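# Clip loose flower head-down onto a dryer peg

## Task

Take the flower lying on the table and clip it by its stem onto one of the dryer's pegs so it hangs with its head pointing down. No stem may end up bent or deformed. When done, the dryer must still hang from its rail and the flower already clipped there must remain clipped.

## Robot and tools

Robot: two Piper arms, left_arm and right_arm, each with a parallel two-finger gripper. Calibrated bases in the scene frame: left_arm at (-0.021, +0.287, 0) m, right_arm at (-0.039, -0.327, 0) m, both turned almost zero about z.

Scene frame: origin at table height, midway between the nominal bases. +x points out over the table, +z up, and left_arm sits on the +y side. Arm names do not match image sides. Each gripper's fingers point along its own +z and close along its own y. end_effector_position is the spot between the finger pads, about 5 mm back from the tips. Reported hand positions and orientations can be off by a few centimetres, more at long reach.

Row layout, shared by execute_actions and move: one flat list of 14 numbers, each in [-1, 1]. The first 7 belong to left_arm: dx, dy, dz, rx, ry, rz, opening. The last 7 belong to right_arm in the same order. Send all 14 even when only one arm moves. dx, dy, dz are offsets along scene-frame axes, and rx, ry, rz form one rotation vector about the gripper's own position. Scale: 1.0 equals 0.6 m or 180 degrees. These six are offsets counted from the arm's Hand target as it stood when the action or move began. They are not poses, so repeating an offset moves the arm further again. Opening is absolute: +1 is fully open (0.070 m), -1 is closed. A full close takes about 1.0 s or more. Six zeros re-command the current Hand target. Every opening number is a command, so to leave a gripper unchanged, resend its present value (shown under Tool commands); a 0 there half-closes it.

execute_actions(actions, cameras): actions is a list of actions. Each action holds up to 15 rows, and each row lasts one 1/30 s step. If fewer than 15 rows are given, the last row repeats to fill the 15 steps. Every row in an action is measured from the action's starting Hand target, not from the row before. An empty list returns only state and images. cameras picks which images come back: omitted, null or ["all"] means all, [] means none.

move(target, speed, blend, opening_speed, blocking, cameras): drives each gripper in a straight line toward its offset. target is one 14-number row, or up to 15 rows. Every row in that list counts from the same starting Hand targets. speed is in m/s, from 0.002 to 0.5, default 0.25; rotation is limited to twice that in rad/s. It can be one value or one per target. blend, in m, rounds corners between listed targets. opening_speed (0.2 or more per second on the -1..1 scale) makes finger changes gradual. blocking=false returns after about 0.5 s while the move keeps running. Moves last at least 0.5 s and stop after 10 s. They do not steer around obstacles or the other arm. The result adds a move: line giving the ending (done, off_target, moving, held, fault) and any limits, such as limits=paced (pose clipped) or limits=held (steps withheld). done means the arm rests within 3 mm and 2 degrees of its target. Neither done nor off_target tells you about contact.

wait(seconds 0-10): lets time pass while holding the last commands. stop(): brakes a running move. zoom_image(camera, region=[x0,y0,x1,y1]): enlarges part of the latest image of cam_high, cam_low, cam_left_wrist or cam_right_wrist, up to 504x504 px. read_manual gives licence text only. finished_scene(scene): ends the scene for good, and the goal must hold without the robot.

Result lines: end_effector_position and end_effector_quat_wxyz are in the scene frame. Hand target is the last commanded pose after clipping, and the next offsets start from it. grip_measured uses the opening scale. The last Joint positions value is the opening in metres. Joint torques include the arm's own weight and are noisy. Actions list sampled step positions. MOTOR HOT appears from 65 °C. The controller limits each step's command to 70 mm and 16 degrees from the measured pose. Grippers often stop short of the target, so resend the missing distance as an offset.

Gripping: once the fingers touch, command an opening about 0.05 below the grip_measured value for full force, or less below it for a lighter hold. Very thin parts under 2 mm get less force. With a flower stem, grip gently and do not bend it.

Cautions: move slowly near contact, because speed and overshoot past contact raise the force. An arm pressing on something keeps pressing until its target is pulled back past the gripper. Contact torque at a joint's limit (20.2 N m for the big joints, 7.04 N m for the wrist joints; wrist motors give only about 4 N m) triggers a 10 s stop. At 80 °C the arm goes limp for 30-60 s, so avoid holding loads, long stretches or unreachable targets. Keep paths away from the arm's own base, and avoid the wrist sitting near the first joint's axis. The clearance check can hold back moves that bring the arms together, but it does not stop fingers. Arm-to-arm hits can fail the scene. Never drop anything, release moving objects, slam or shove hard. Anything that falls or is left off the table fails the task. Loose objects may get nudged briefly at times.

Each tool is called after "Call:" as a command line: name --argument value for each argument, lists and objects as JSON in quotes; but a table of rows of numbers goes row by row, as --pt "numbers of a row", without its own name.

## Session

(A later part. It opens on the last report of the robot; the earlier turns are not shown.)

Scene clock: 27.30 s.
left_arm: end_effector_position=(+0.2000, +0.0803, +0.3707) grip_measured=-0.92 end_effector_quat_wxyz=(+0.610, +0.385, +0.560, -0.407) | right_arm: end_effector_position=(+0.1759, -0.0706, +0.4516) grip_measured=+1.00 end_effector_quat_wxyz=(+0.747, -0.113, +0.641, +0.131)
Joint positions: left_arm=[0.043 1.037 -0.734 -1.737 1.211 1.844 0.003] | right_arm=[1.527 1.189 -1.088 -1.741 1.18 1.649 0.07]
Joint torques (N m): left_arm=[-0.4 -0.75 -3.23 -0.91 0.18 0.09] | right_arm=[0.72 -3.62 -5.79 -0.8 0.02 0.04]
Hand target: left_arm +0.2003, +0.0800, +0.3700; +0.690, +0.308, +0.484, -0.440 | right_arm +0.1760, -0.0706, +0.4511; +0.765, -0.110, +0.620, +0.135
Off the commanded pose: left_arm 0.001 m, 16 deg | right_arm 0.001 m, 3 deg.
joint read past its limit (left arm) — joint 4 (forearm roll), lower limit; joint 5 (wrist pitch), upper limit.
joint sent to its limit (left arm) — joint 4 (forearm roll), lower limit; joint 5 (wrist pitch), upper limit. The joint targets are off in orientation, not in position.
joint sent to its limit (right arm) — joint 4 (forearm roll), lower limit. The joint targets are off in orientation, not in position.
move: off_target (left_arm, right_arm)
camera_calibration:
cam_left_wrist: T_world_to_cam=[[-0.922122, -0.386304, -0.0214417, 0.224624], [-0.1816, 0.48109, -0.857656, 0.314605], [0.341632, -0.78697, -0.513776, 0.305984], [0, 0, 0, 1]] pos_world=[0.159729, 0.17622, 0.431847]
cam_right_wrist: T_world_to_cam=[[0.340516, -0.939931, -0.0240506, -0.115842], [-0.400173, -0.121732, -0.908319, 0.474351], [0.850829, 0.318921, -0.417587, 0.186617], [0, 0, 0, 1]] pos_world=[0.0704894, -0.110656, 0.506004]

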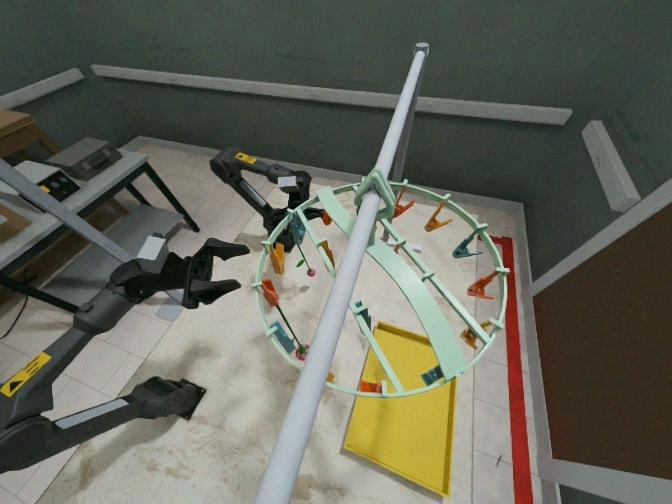

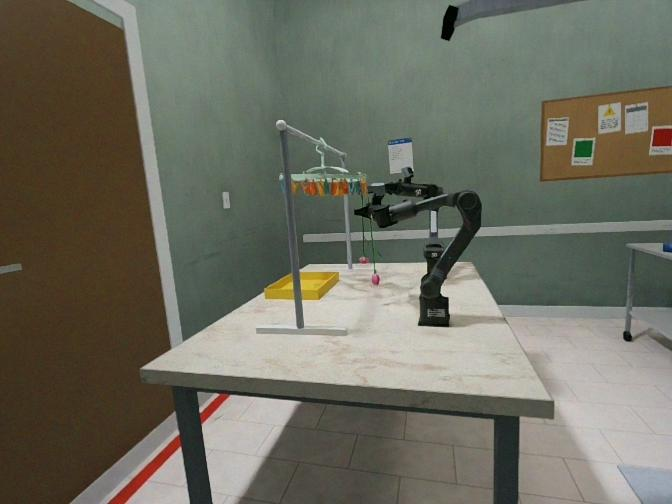

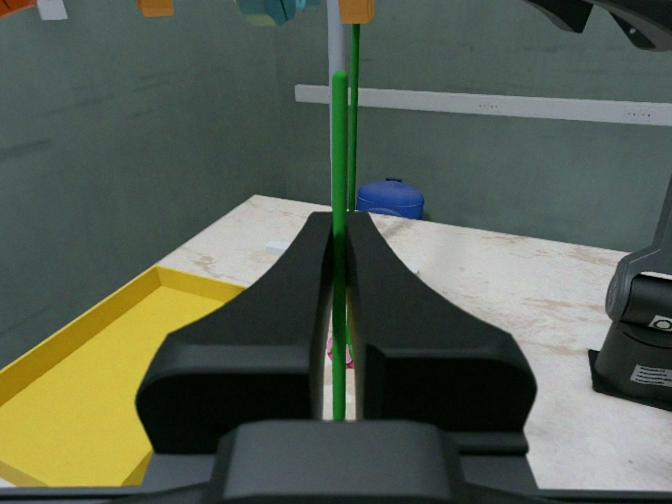

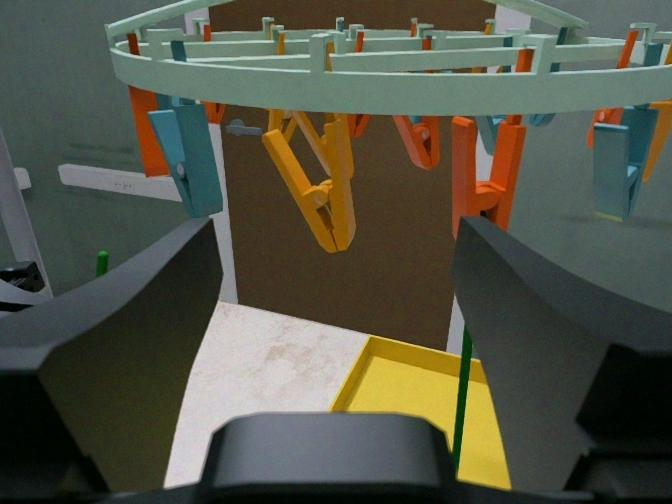

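Call:
move --target '[0,0,0,0,0,0,-0.98,0.1117,0.0443,0.02,0,0,0,1]' --speed 0.1

Call:
zoom_image --camera "cam_right_wrist" --region '[180, 20, 500, 260]'

Scene clock: 28.77 s.
left_arm: end_effector_position=(+0.2002, +0.0803, +0.3705) grip_measured=-0.92 end_effector_quat_wxyz=(+0.610, +0.384, +0.560, -0.408) | right_arm: end_effector_position=(+0.2434, -0.0437, +0.4634) grip_measured=+1.00 end_effector_quat_wxyz=(+0.744, -0.113, +0.646, +0.129)
Joint positions: left_arm=[0.043 1.037 -0.734 -1.737 1.211 1.844 0.003] | right_arm=[1.228 1.336 -1.263 -1.741 0.883 1.667 0.07]
Joint torques (N m): left_arm=[0.66 -1.3 -3.01 -0.87 0.08 0.21] | right_arm=[1.11 -6.59 -6.07 -0.66 0.21 0.06]
Hand target: left_arm +0.2003, +0.0800, +0.3700; +0.690, +0.308, +0.484, -0.440 | right_arm +0.2430, -0.0440, +0.4631; +0.765, -0.110, +0.620, +0.135
Off the commanded pose: left_arm 0.001 m, 16 deg | right_arm 0.001 m, 4 deg.
joint read past its limit (left arm) — joint 5 (wrist pitch), upper limit.
joint sent to its limit (left arm) — joint 4 (forearm roll), lower limit; joint 5 (wrist pitch), upper limit. The joint targets are off in orientation, not in position.
joint sent to its limit (right arm) — joint 4 (forearm roll), lower limit. The joint targets are off in orientation, not in position.
move: off_target (left_arm, right_arm)
camera_calibration:
cam_left_wrist: T_world_to_cam=[[-0.922141, -0.386304, -0.0206396, 0.224525], [-0.182348, 0.481095, -0.857494, 0.314568], [0.341183, -0.786967, -0.51408, 0.306011], [0, 0, 0, 1]] pos_world=[0.159999, 0.176218, 0.431688]
cam_right_wrist: T_world_to_cam=[[0.336779, -0.941306, -0.0228471, -0.113014], [-0.409906, -0.124725, -0.90356, 0.515416], [0.847677, 0.313665, -0.427852, 0.130863], [0, 0, 0, 1]] pos_world=[0.138403, -0.0831428, 0.519118]

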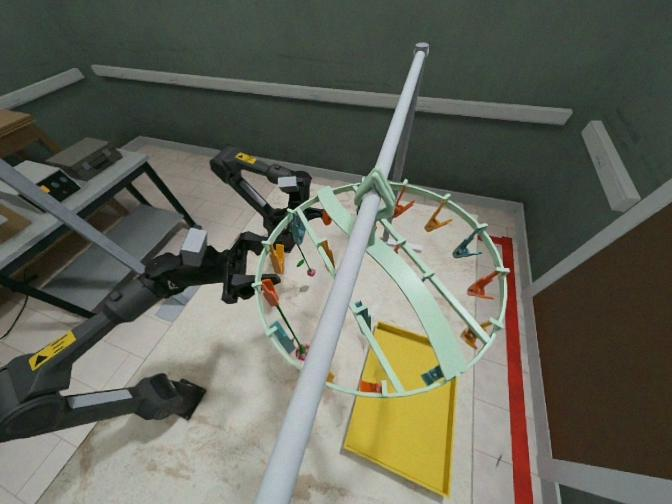

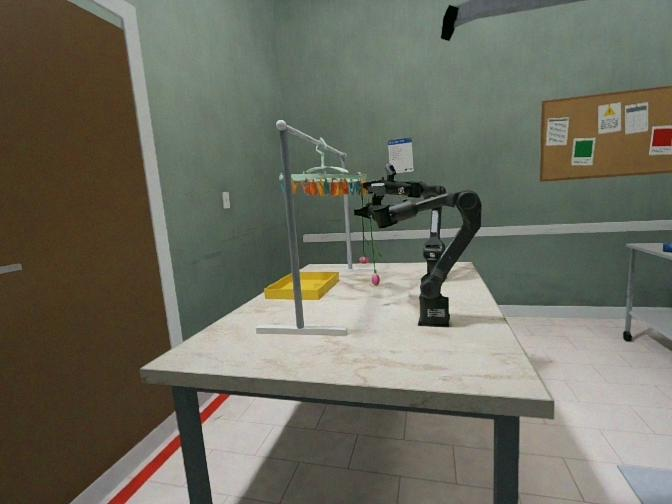

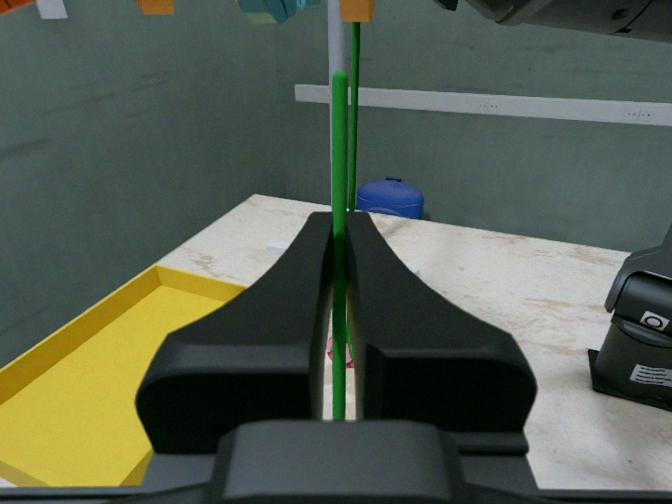

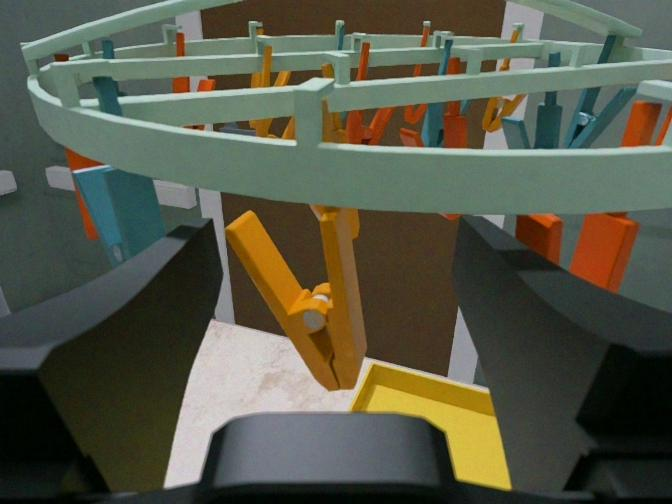

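Scaled by 1.575 from the camera's 672x504 image, which has a finer 960x720 frame.

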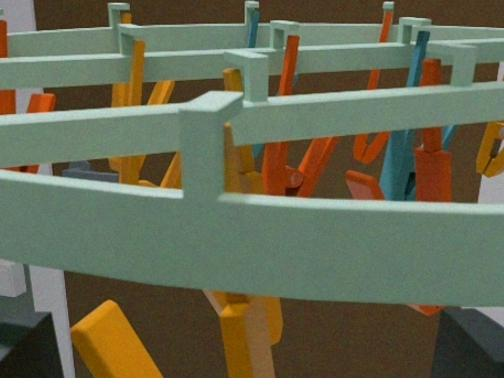

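Call:
move --target '[0,0,0,0,0,0,-0.98,-0.0017,0.005,0,0,0,0,-0.2]' --opening_speed 0.5 --cameras '["cam_right_wrist"]'

Scene clock: 31.60 s.
left_arm: end_effector_position=(+0.2002, +0.0803, +0.3705) grip_measured=-0.92 end_effector_quat_wxyz=(+0.610, +0.384, +0.560, -0.408) | right_arm: end_effector_position=(+0.2419, -0.0413, +0.4636) grip_measured=-0.19 end_effector_quat_wxyz=(+0.744, -0.112, +0.646, +0.129)
Joint positions: left_arm=[0.043 1.037 -0.734 -1.737 1.211 1.844 0.003] | right_arm=[1.238 1.342 -1.269 -1.741 0.893 1.667 0.028]
Joint torques (N m): left_arm=[-0.63 -1.31 -3.5 -0.91 -0.03 0.1] | right_arm=[0.79 -5.15 -6.83 -0.74 0.09 -0.05]
Hand target: left_arm +0.2003, +0.0800, +0.3700; +0.690, +0.308, +0.484, -0.440 | right_arm +0.2420, -0.0410, +0.4631; +0.765, -0.110, +0.620, +0.135
Off the commanded pose: left_arm 0.001 m, 16 deg | right_arm 0.001 m, 4 deg.
joint sent to its limit (left arm) — joint 4 (forearm roll), lower limit; joint 5 (wrist pitch), upper limit. The joint targets are off in orientation, not in position.
joint sent to its limit (right arm) — joint 4 (forearm roll), lower limit. The joint targets are off in orientation, not in position.
move: off_target (left_arm, right_arm)
camera_calibration:
cam_right_wrist: T_world_to_cam=[[0.336516, -0.941377, -0.0237971, -0.109755], [-0.409729, -0.12362, -0.903792, 0.515371], [0.847868, 0.313891, -0.427309, 0.1311], [0, 0, 0, 1]] pos_world=[0.136941, -0.0807619, 0.519196]
Images, in order (width x height): cam_right_wrist 672x504.

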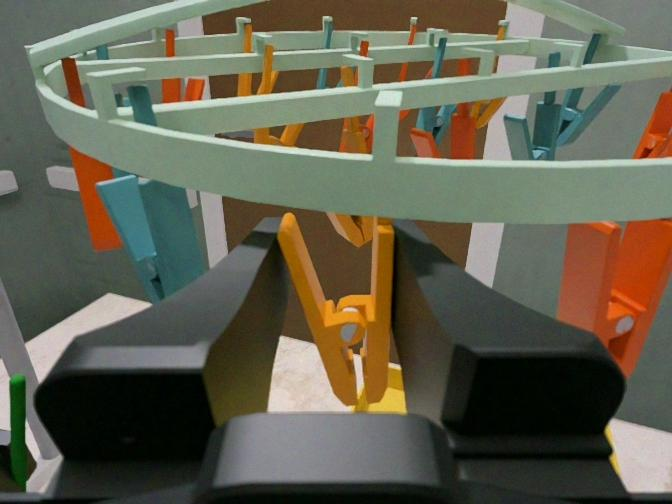

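Call:
move --target '[0,0,0,0,0,0,-0.98,-0.004,0.012,0,0,0,0,-0.6]' --opening_speed 0.5 --speed 0.03 --cameras '["cam_right_wrist"]'

Call:
zoom_image --camera "cam_right_wrist" --region '[230, 200, 450, 430]'

Scene clock: 33.13 s.
left_arm: end_effector_position=(+0.2002, +0.0803, +0.3705) grip_measured=-0.92 end_effector_quat_wxyz=(+0.610, +0.384, +0.560, -0.408) | right_arm: end_effector_position=(+0.2396, -0.0338, +0.4634) grip_measured=-0.41 end_effector_quat_wxyz=(+0.744, -0.113, +0.646, +0.129)
Joint positions: left_arm=[0.043 1.037 -0.734 -1.737 1.211 1.844 0.003] | right_arm=[1.258 1.364 -1.288 -1.741 0.913 1.666 0.021]
Joint torques (N m): left_arm=[0.49 -1.99 -3.6 -0.93 -0.02 0.14] | right_arm=[1.12 -5.65 -7.05 -0.77 0.16 -0.1]
Hand target: left_arm +0.2003, +0.0800, +0.3700; +0.690, +0.308, +0.484, -0.440 | right_arm +0.2396, -0.0338, +0.4631; +0.765, -0.110, +0.620, +0.135
Off the commanded pose: left_arm 0.001 m, 16 deg | right_arm 0.000 m, 4 deg.
joint sent to its limit (left arm) — joint 4 (forearm roll), lower limit; joint 5 (wrist pitch), upper limit. The joint targets are off in orientation, not in position.
joint sent to its limit (right arm) — joint 4 (forearm roll), lower limit. The joint targets are off in orientation, not in position.
move: off_target (left_arm, right_arm)
camera_calibration:
cam_right_wrist: T_world_to_cam=[[0.3367, -0.94132, -0.0234662, -0.102088], [-0.409518, -0.123948, -0.903843, 0.515106], [0.847896, 0.313934, -0.427221, 0.130604], [0, 0, 0, 1]] pos_world=[0.13458, -0.073252, 0.518976]
Images, in order (width x height): cam_right_wrist 672x504.

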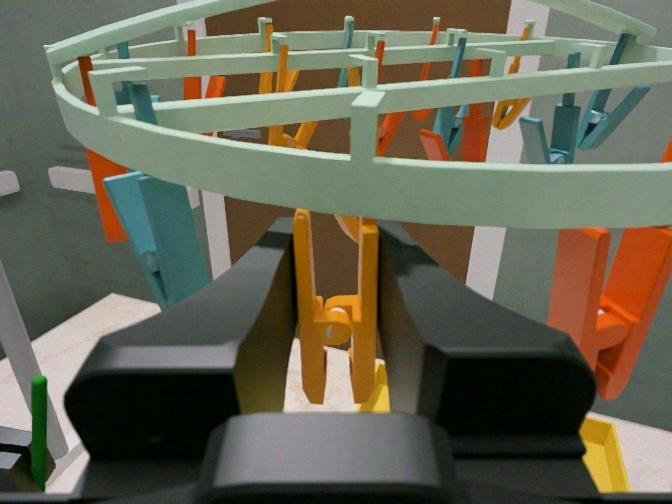

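Scaled by 2.191 from the camera's 672x504 image, which has a finer 960x720 frame.

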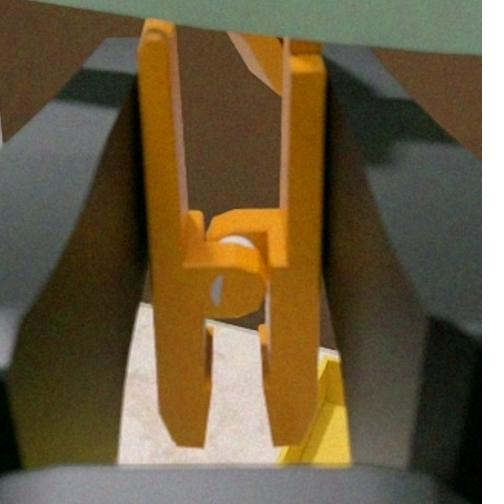

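Call:
move --target '[0.033,-0.133,-0.013,0,0,0,-0.98,0,0,0,0,0,0,-0.48]' --speed 0.1

Scene clock: 35.37 s.
left_arm: end_effector_position=(+0.2207, +0.0002, +0.3622) grip_measured=-0.92 end_effector_quat_wxyz=(+0.572, +0.418, +0.583, -0.398) | right_arm: end_effector_position=(+0.2396, -0.0338, +0.4634) grip_measured=-0.41 end_effector_quat_wxyz=(+0.744, -0.113, +0.646, +0.129)
Joint positions: left_arm=[-0.382 1.206 -0.904 -1.737 0.812 1.854 0.003] | right_arm=[1.258 1.364 -1.288 -1.741 0.913 1.666 0.021]
Joint torques (N m): left_arm=[-0.4 -3.31 -3.1 -0.8 -0.02 0.02] | right_arm=[0.85 -6.87 -6.61 -0.81 0.13 0.04]
Hand target: left_arm +0.2201, +0.0002, +0.3622; +0.660, +0.341, +0.514, -0.430 | right_arm +0.2396, -0.0338, +0.4631; +0.765, -0.110, +0.620, +0.135
Off the commanded pose: left_arm 0.001 m, 22 deg; orientation clipped | right_arm 0.000 m, 4 deg.
joint sent to its limit (left arm) — joint 4 (forearm roll), lower limit. The joint targets are off in orientation, not in position.
joint sent to its limit (right arm) — joint 4 (forearm roll), lower limit. The joint targets are off in orientation, not in position.
move: off_target (left_arm, right_arm); limits=paced
camera_calibration:
cam_left_wrist: T_world_to_cam=[[-0.937476, -0.347181, -0.0245962, 0.217153], [-0.190455, 0.570857, -0.798654, 0.330179], [0.291318, -0.744035, -0.601287, 0.274335], [0, 0, 0, 1]] pos_world=[0.186541, 0.091021, 0.433994]
cam_right_wrist: T_world_to_cam=[[0.3367, -0.94132, -0.0234662, -0.102088], [-0.409518, -0.123948, -0.903843, 0.515106], [0.847896, 0.313934, -0.427221, 0.130604], [0, 0, 0, 1]] pos_world=[0.13458, -0.073252, 0.518976]

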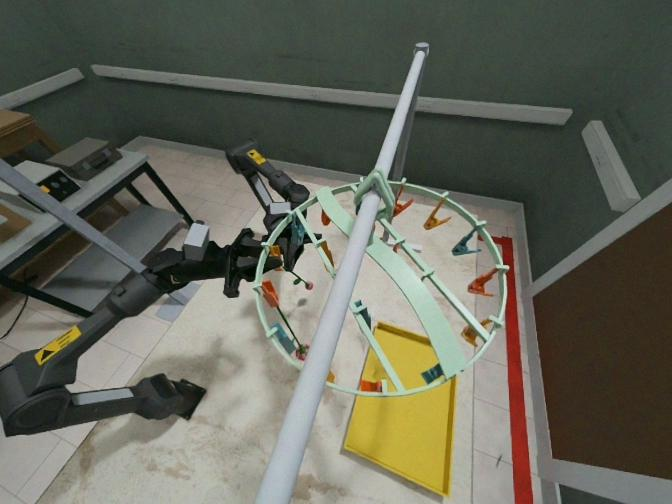

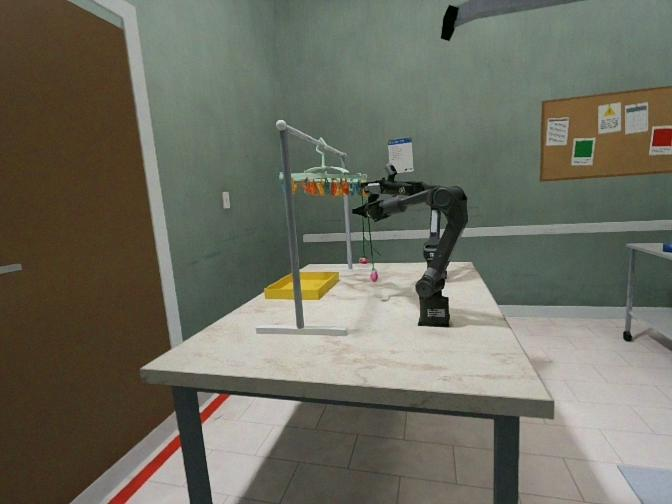

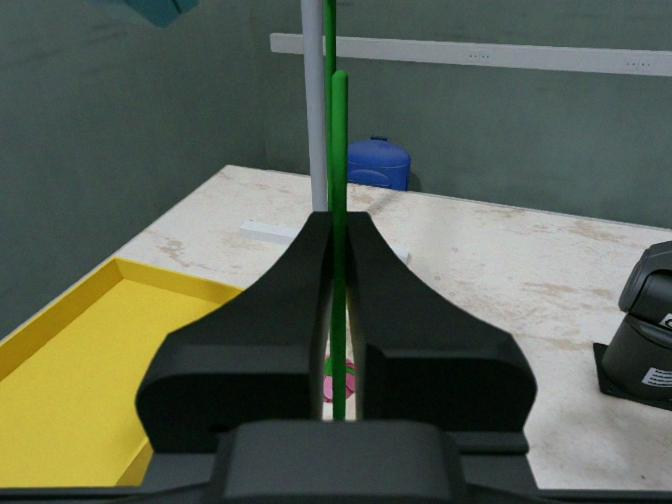

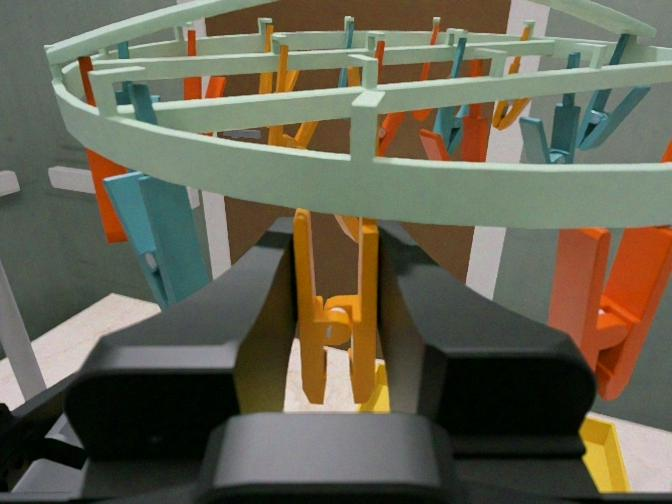

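Call:
move --target '[0,0,-0.01,-0.0312,-0.0142,0.0584,-0.98,0,0,0,0,0,0,-0.48]' --speed 0.1

Scene clock: 38.50 s.
left_arm: end_effector_position=(+0.2203, +0.0003, +0.3565) grip_measured=-0.92 end_effector_quat_wxyz=(+0.587, +0.379, +0.628, -0.344) | right_arm: end_effector_position=(+0.2396, -0.0338, +0.4634) grip_measured=-0.41 end_effector_quat_wxyz=(+0.744, -0.113, +0.646, +0.129)
Joint positions: left_arm=[-0.544 1.126 -0.867 -1.737 0.485 1.811 0.003] | right_arm=[1.258 1.364 -1.288 -1.741 0.913 1.666 0.021]
Joint torques (N m): left_arm=[-0.44 -2.93 -3.33 -0.62 0.02 0.02] | right_arm=[0.35 -6.93 -5.86 -0.85 0.03 0.01]
Hand target: left_arm +0.2201, +0.0002, +0.3562; +0.678, +0.311, +0.553, -0.372 | right_arm +0.2396, -0.0338, +0.4631; +0.765, -0.110, +0.620, +0.135
Off the commanded pose: left_arm 0.000 m, 25 deg; orientation clipped | right_arm 0.000 m, 4 deg.
joint sent to its limit (left arm) — joint 4 (forearm roll), lower limit. The joint targets are off in orientation, not in position.
joint sent to its limit (right arm) — joint 4 (forearm roll), lower limit. The joint targets are off in orientation, not in position.
move: off_target (left_arm, right_arm); limits=paced
camera_calibration:
cam_left_wrist: T_world_to_cam=[[-0.872399, -0.488184, -0.0244055, 0.202251], [-0.295169, 0.565958, -0.769784, 0.338213], [0.389609, -0.664355, -0.637838, 0.262435], [0, 0, 0, 1]] pos_world=[0.174027, 0.0816717, 0.432678]
cam_right_wrist: T_world_to_cam=[[0.3367, -0.94132, -0.0234662, -0.102088], [-0.409518, -0.123948, -0.903843, 0.515106], [0.847896, 0.313934, -0.427221, 0.130604], [0, 0, 0, 1]] pos_world=[0.13458, -0.073252, 0.518976]

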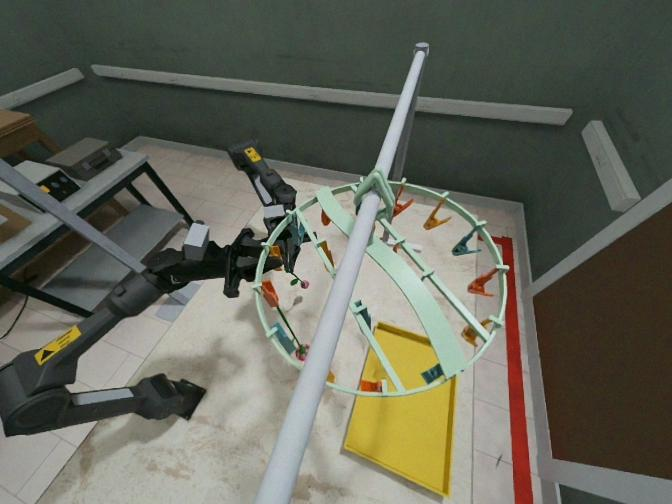

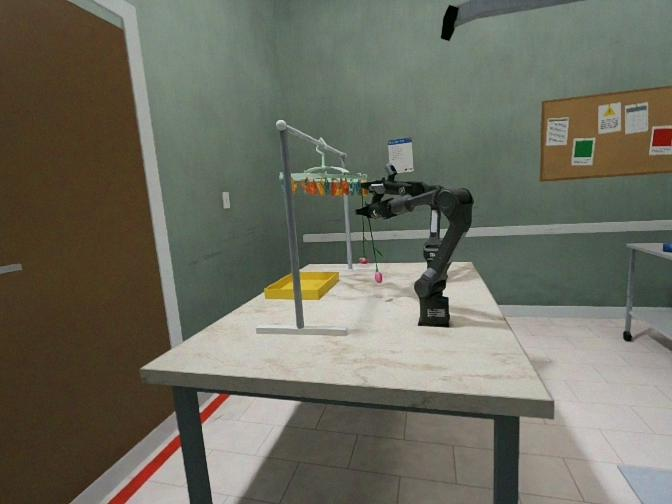

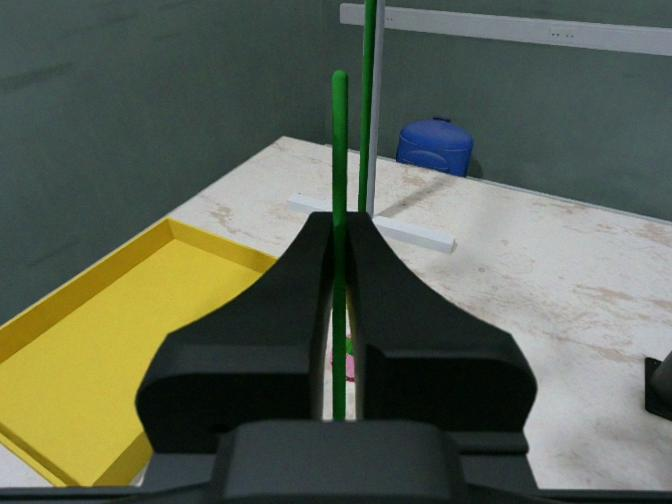

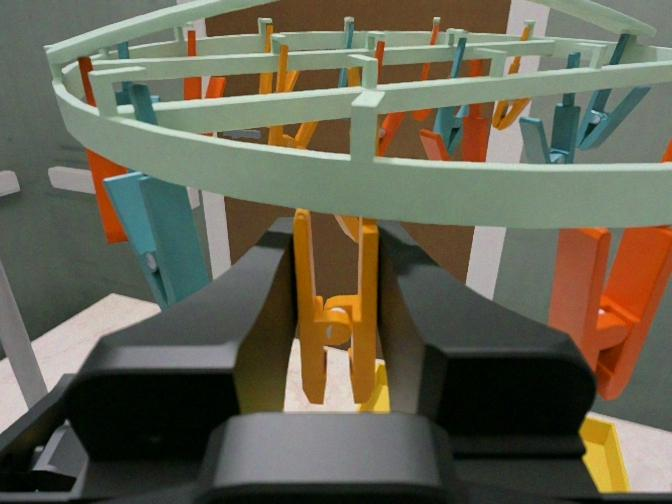

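Call:
move --pt "-0.04 0.2 0 0 0 0 -0.98 0 0 0 0 0 0 -0.48" --pt "0.233 0.417 0 0.151 0.253 0.275 -0.98 0 0 0 0 0 0 -0.48" --pt "0.233 0.417 0 -0.0291 -0.0411 0.2936 -0.98 0 0 0 0 0 0 -0.48" --speed 0.25

Scene clock: 44.90 s.
left_arm: end_effector_position=(+0.3600, +0.2503, +0.3562) grip_measured=-0.92 end_effector_quat_wxyz=(+0.819, +0.025, +0.573, -0.036) | right_arm: end_effector_position=(+0.2396, -0.0338, +0.4634) grip_measured=-0.41 end_effector_quat_wxyz=(+0.744, -0.113, +0.646, +0.129)
Joint positions: left_arm=[-0.054 1.278 -0.587 -0.02 -0.954 0.017 0.003] | right_arm=[1.258 1.364 -1.288 -1.741 0.913 1.666 0.021]
Joint torques (N m): left_arm=[-0.68 -2.98 -3.27 -0.24 -0.89 0.2] | right_arm=[0.75 -6.81 -6.06 -0.81 0.04 0.06]
Hand target: left_arm +0.3599, +0.2504, +0.3562; +0.818, +0.025, +0.573, -0.036 | right_arm +0.2396, -0.0338, +0.4631; +0.765, -0.110, +0.620, +0.135
Off the commanded pose: left_arm 0.000 m, 0 deg | right_arm 0.000 m, 4 deg.
joint sent to its limit (right arm) — joint 4 (forearm roll), lower limit. The joint targets are off in orientation, not in position.
move: off_target (right_arm)
camera_calibration:
cam_left_wrist: T_world_to_cam=[[-0.0700447, -0.997537, -0.00362682, 0.277448], [-0.262701, 0.0219534, -0.964628, 0.431612], [0.962332, -0.0666143, -0.263592, -0.115194], [0, 0, 0, 1]] pos_world=[0.243674, 0.259616, 0.386987]
cam_right_wrist: T_world_to_cam=[[0.3367, -0.94132, -0.0234662, -0.102088], [-0.409518, -0.123948, -0.903843, 0.515106], [0.847896, 0.313934, -0.427221, 0.130604], [0, 0, 0, 1]] pos_world=[0.13458, -0.073252, 0.518976]

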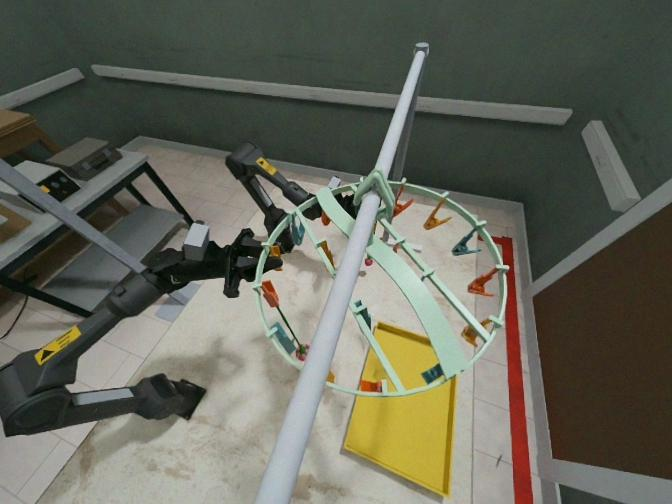

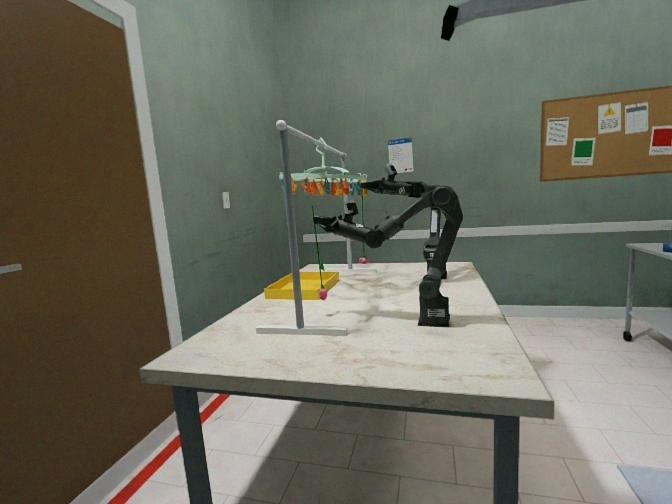

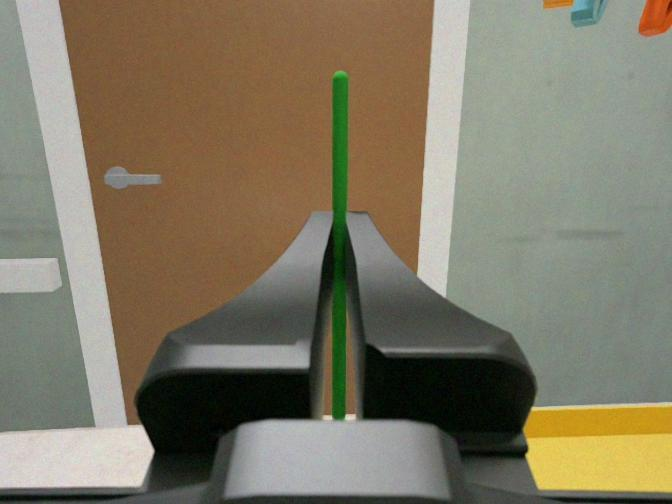

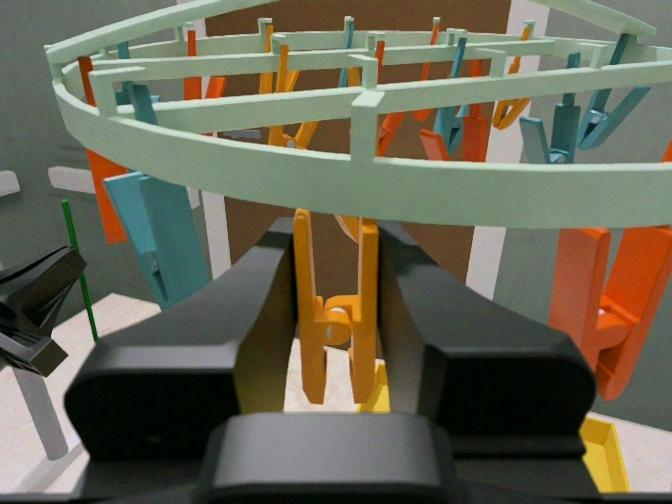

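Call:
move --target '[-0.225,-0.417,-0.018,0,0,-0.283,-0.98,0,0,0,0,0,0,-0.48]' --speed 0.15

Scene clock: 48.27 s.
left_arm: end_effector_position=(+0.2245, -0.0004, +0.3452) grip_measured=-0.92 end_effector_quat_wxyz=(+0.723, +0.269, +0.507, -0.385) | right_arm: end_effector_position=(+0.2396, -0.0338, +0.4634) grip_measured=-0.41 end_effector_quat_wxyz=(+0.744, -0.113, +0.646, +0.129)
Joint positions: left_arm=[-0.674 1.296 -0.551 0.278 -1.034 -0.233 0.003] | right_arm=[1.258 1.364 -1.288 -1.741 0.913 1.666 0.021]
Joint torques (N m): left_arm=[0.81 -3.02 -3.21 -0.43 -1.07 0.12] | right_arm=[0.96 -6.41 -6.96 -0.79 0.05 0.01]
Hand target: left_arm +0.2249, +0.0002, +0.3454; +0.724, +0.269, +0.507, -0.384 | right_arm +0.2396, -0.0338, +0.4631; +0.765, -0.110, +0.620, +0.135
Off the commanded pose: left_arm 0.001 m, 0 deg | right_arm 0.000 m, 4 deg.
joint sent to its limit (right arm) — joint 4 (forearm roll), lower limit. The joint targets are off in orientation, not in position.
move: off_target (right_arm)
camera_calibration:
cam_left_wrist: T_world_to_cam=[[-0.819553, -0.57299, -0.00389735, 0.186407], [-0.148441, 0.218877, -0.964395, 0.36528], [0.553442, -0.789794, -0.264437, 0.0873896], [0, 0, 0, 1]] pos_world=[0.158628, 0.0958781, 0.37611]
cam_right_wrist: T_world_to_cam=[[0.3367, -0.94132, -0.0234662, -0.102088], [-0.409518, -0.123948, -0.903843, 0.515106], [0.847896, 0.313934, -0.427221, 0.130604], [0, 0, 0, 1]] pos_world=[0.13458, -0.073252, 0.518976]

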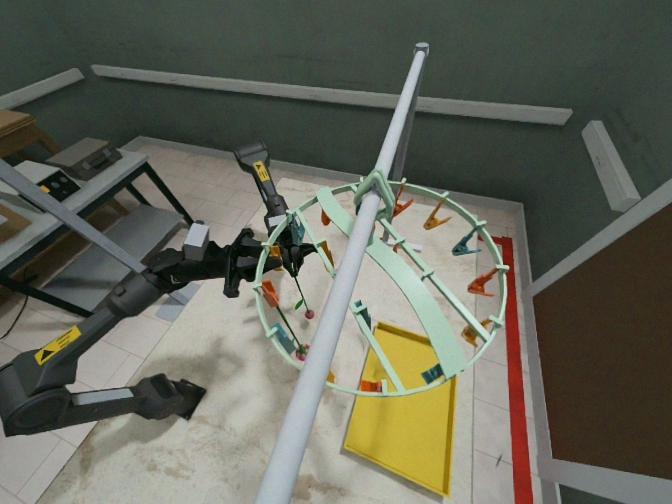

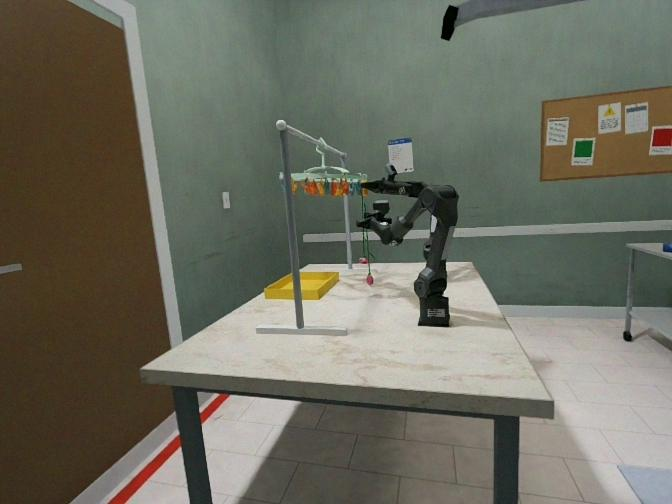

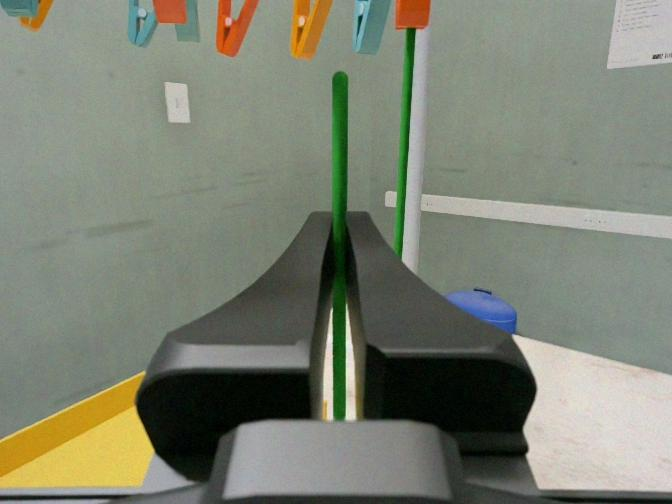

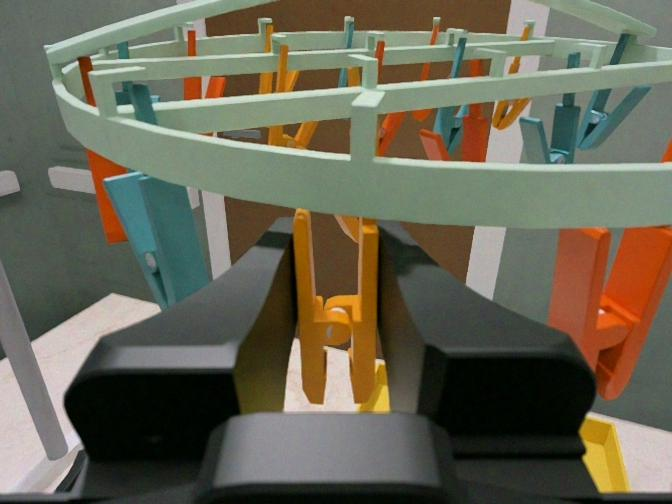

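Call:
move --target '[0,-0.061,0.04,0,0,0,-0.98,0,0,0,0,0,0,-0.48]' --speed 0.06

Scene clock: 49.47 s.
left_arm: end_effector_position=(+0.2248, -0.0366, +0.3698) grip_measured=-0.92 end_effector_quat_wxyz=(+0.724, +0.269, +0.506, -0.384) | right_arm: end_effector_position=(+0.2396, -0.0338, +0.4634) grip_measured=-0.41 end_effector_quat_wxyz=(+0.744, -0.113, +0.646, +0.129)
Joint positions: left_arm=[-0.812 1.342 -0.702 0.135 -0.91 -0.122 0.003] | right_arm=[1.258 1.364 -1.288 -1.741 0.913 1.666 0.021]
Joint torques (N m): left_arm=[0.41 -2.91 -2.98 -0.13 -1.11 0.04] | right_arm=[1.01 -6.54 -6.79 -0.84 0.05 0.07]
Hand target: left_arm +0.2249, -0.0364, +0.3694; +0.724, +0.269, +0.507, -0.384 | right_arm +0.2396, -0.0338, +0.4631; +0.765, -0.110, +0.620, +0.135
Off the commanded pose: left_arm 0.001 m, 0 deg | right_arm 0.000 m, 4 deg.
joint sent to its limit (right arm) — joint 4 (forearm roll), lower limit. The joint targets are off in orientation, not in position.
move: off_target (right_arm)
camera_calibration:
cam_left_wrist: T_world_to_cam=[[-0.81843, -0.574593, -0.00403552, 0.165691], [-0.148055, 0.217659, -0.96473, 0.397018], [0.555205, -0.788966, -0.26321, 0.0643155], [0, 0, 0, 1]] pos_world=[0.158679, 0.059533, 0.400612]
cam_right_wrist: T_world_to_cam=[[0.3367, -0.94132, -0.0234662, -0.102088], [-0.409518, -0.123948, -0.903843, 0.515106], [0.847896, 0.313934, -0.427221, 0.130604], [0, 0, 0, 1]] pos_world=[0.13458, -0.073252, 0.518976]

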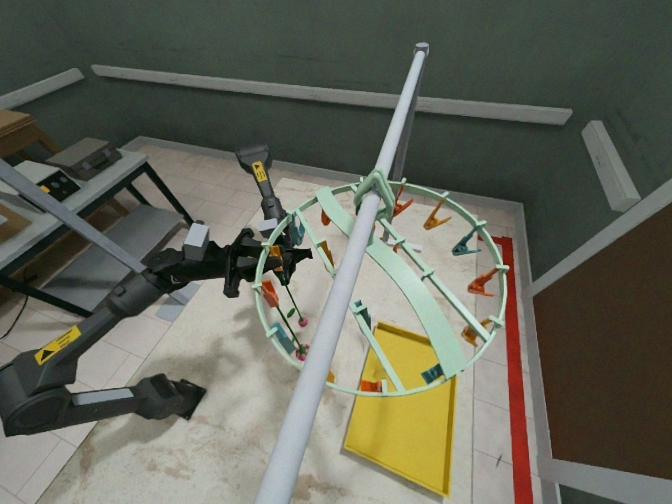

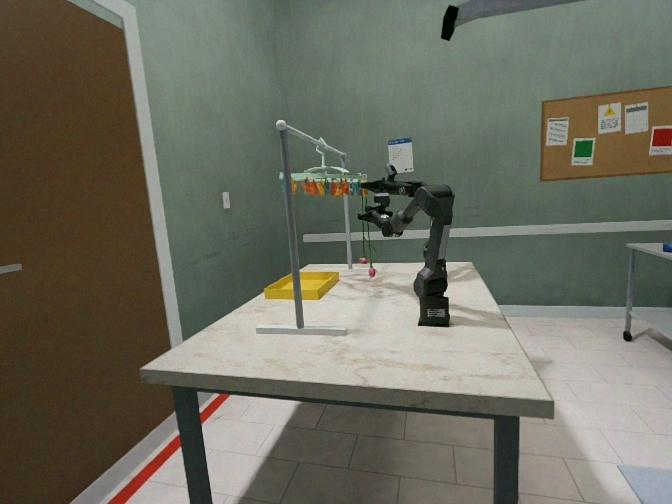

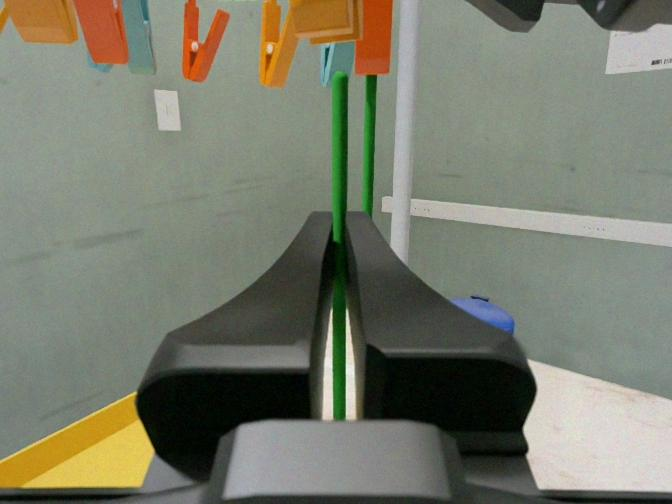

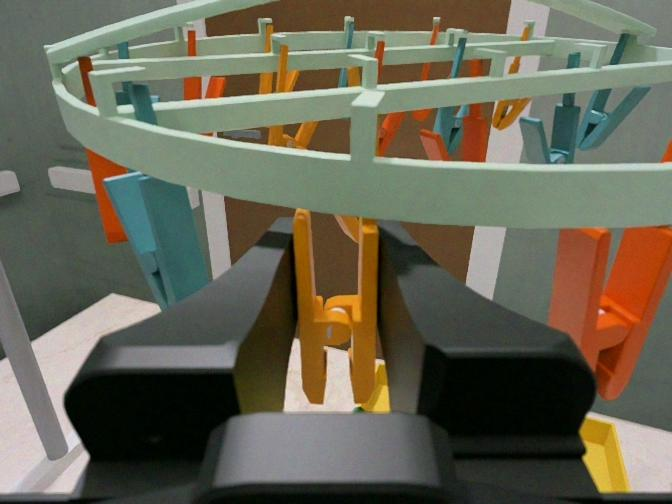

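Call:
zoom_image --camera "cam_right_wrist" --region '[290, 340, 410, 430]'

Call:
zoom_image --camera "cam_left_wrist" --region '[240, 0, 440, 120]'

Scaled by 4.200 from the camera's 672x504 image, which has a finer 960x720 frame.

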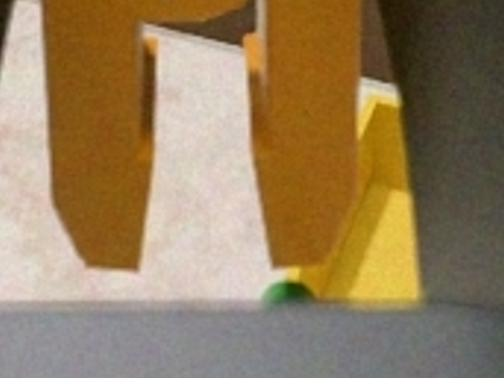

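Scaled by 2.520 from the camera's 672x504 image, which has a finer 960x720 frame.

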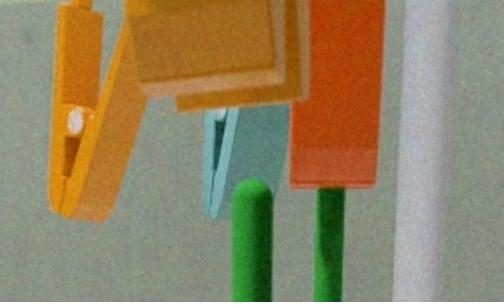

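Call:
move --target '[-0.001,0.010,0.005,0,0,0,-0.98,0,0,0,0,0,0,-0.48]' --speed 0.04 --cameras '["cam_right_wrist","cam_left_wrist"]'

Call:
zoom_image --camera "cam_right_wrist" --region '[290, 340, 410, 430]'

Call:
zoom_image --camera "cam_left_wrist" --region '[240, 0, 440, 120]'

Scene clock: 50.60 s.
left_arm: end_effector_position=(+0.2243, -0.0303, +0.3726) grip_measured=-0.92 end_effector_quat_wxyz=(+0.724, +0.269, +0.506, -0.384) | right_arm: end_effector_position=(+0.2396, -0.0338, +0.4634) grip_measured=-0.41 end_effector_quat_wxyz=(+0.744, -0.113, +0.646, +0.129)
Joint positions: left_arm=[-0.793 1.318 -0.694 0.159 -0.897 -0.145 0.003] | right_arm=[1.258 1.364 -1.288 -1.741 0.913 1.666 0.021]
Joint torques (N m): left_arm=[0.58 -3.68 -3.1 -0.13 -0.89 0.04] | right_arm=[1.05 -6.56 -6.78 -0.83 0.06 0.06]
Hand target: left_arm +0.2243, -0.0304, +0.3724; +0.724, +0.269, +0.507, -0.384 | right_arm +0.2396, -0.0338, +0.4631; +0.765, -0.110, +0.620, +0.135
Off the commanded pose: left_arm 0.000 m, 0 deg | right_arm 0.000 m, 4 deg.
joint sent to its limit (right arm) — joint 4 (forearm roll), lower limit. The joint targets are off in orientation, not in position.
move: off_target (right_arm)
camera_calibration:
cam_left_wrist: T_world_to_cam=[[-0.818191, -0.574931, -0.00434324, 0.168965], [-0.147827, 0.217663, -0.964764, 0.398248], [0.555618, -0.788719, -0.26308, 0.0701277], [0, 0, 0, 1]] pos_world=[0.158153, 0.0657705, 0.403399]
cam_right_wrist: T_world_to_cam=[[0.3367, -0.94132, -0.0234662, -0.102088], [-0.409518, -0.123948, -0.903843, 0.515106], [0.847896, 0.313934, -0.427221, 0.130604], [0, 0, 0, 1]] pos_world=[0.13458, -0.073252, 0.518976]
Images, in order (width x height): cam_left_wrist 672x504, cam_right_wrist 672x504.

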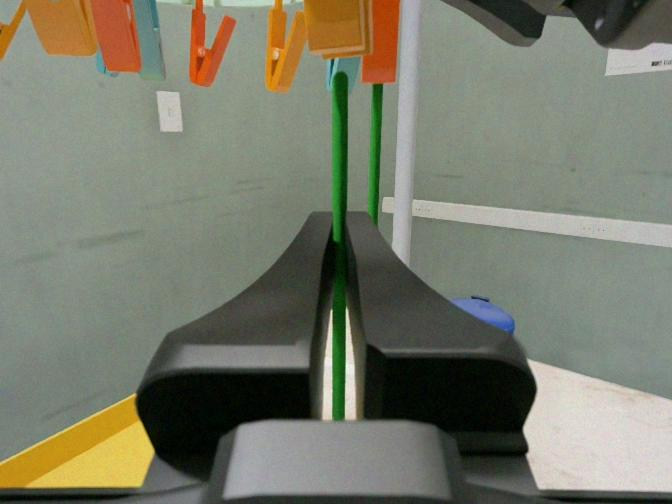

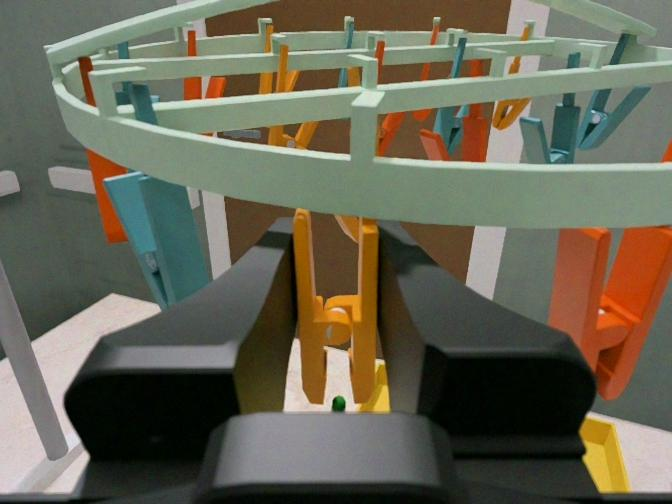

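Scaled by 4.200 from the camera's 672x504 image, which has a finer 960x720 frame.

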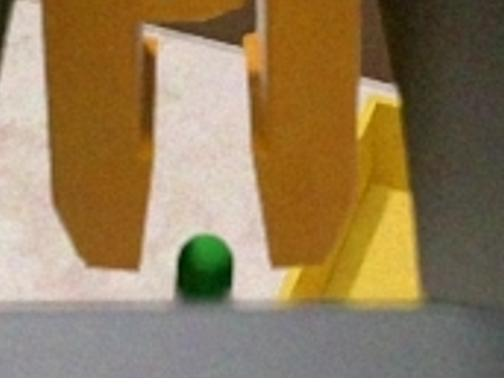

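Scaled by 2.520 from the camera's 672x504 image, which has a finer 960x720 frame.

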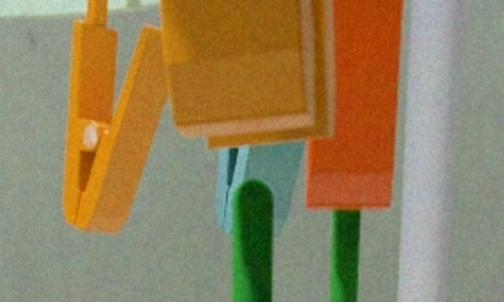

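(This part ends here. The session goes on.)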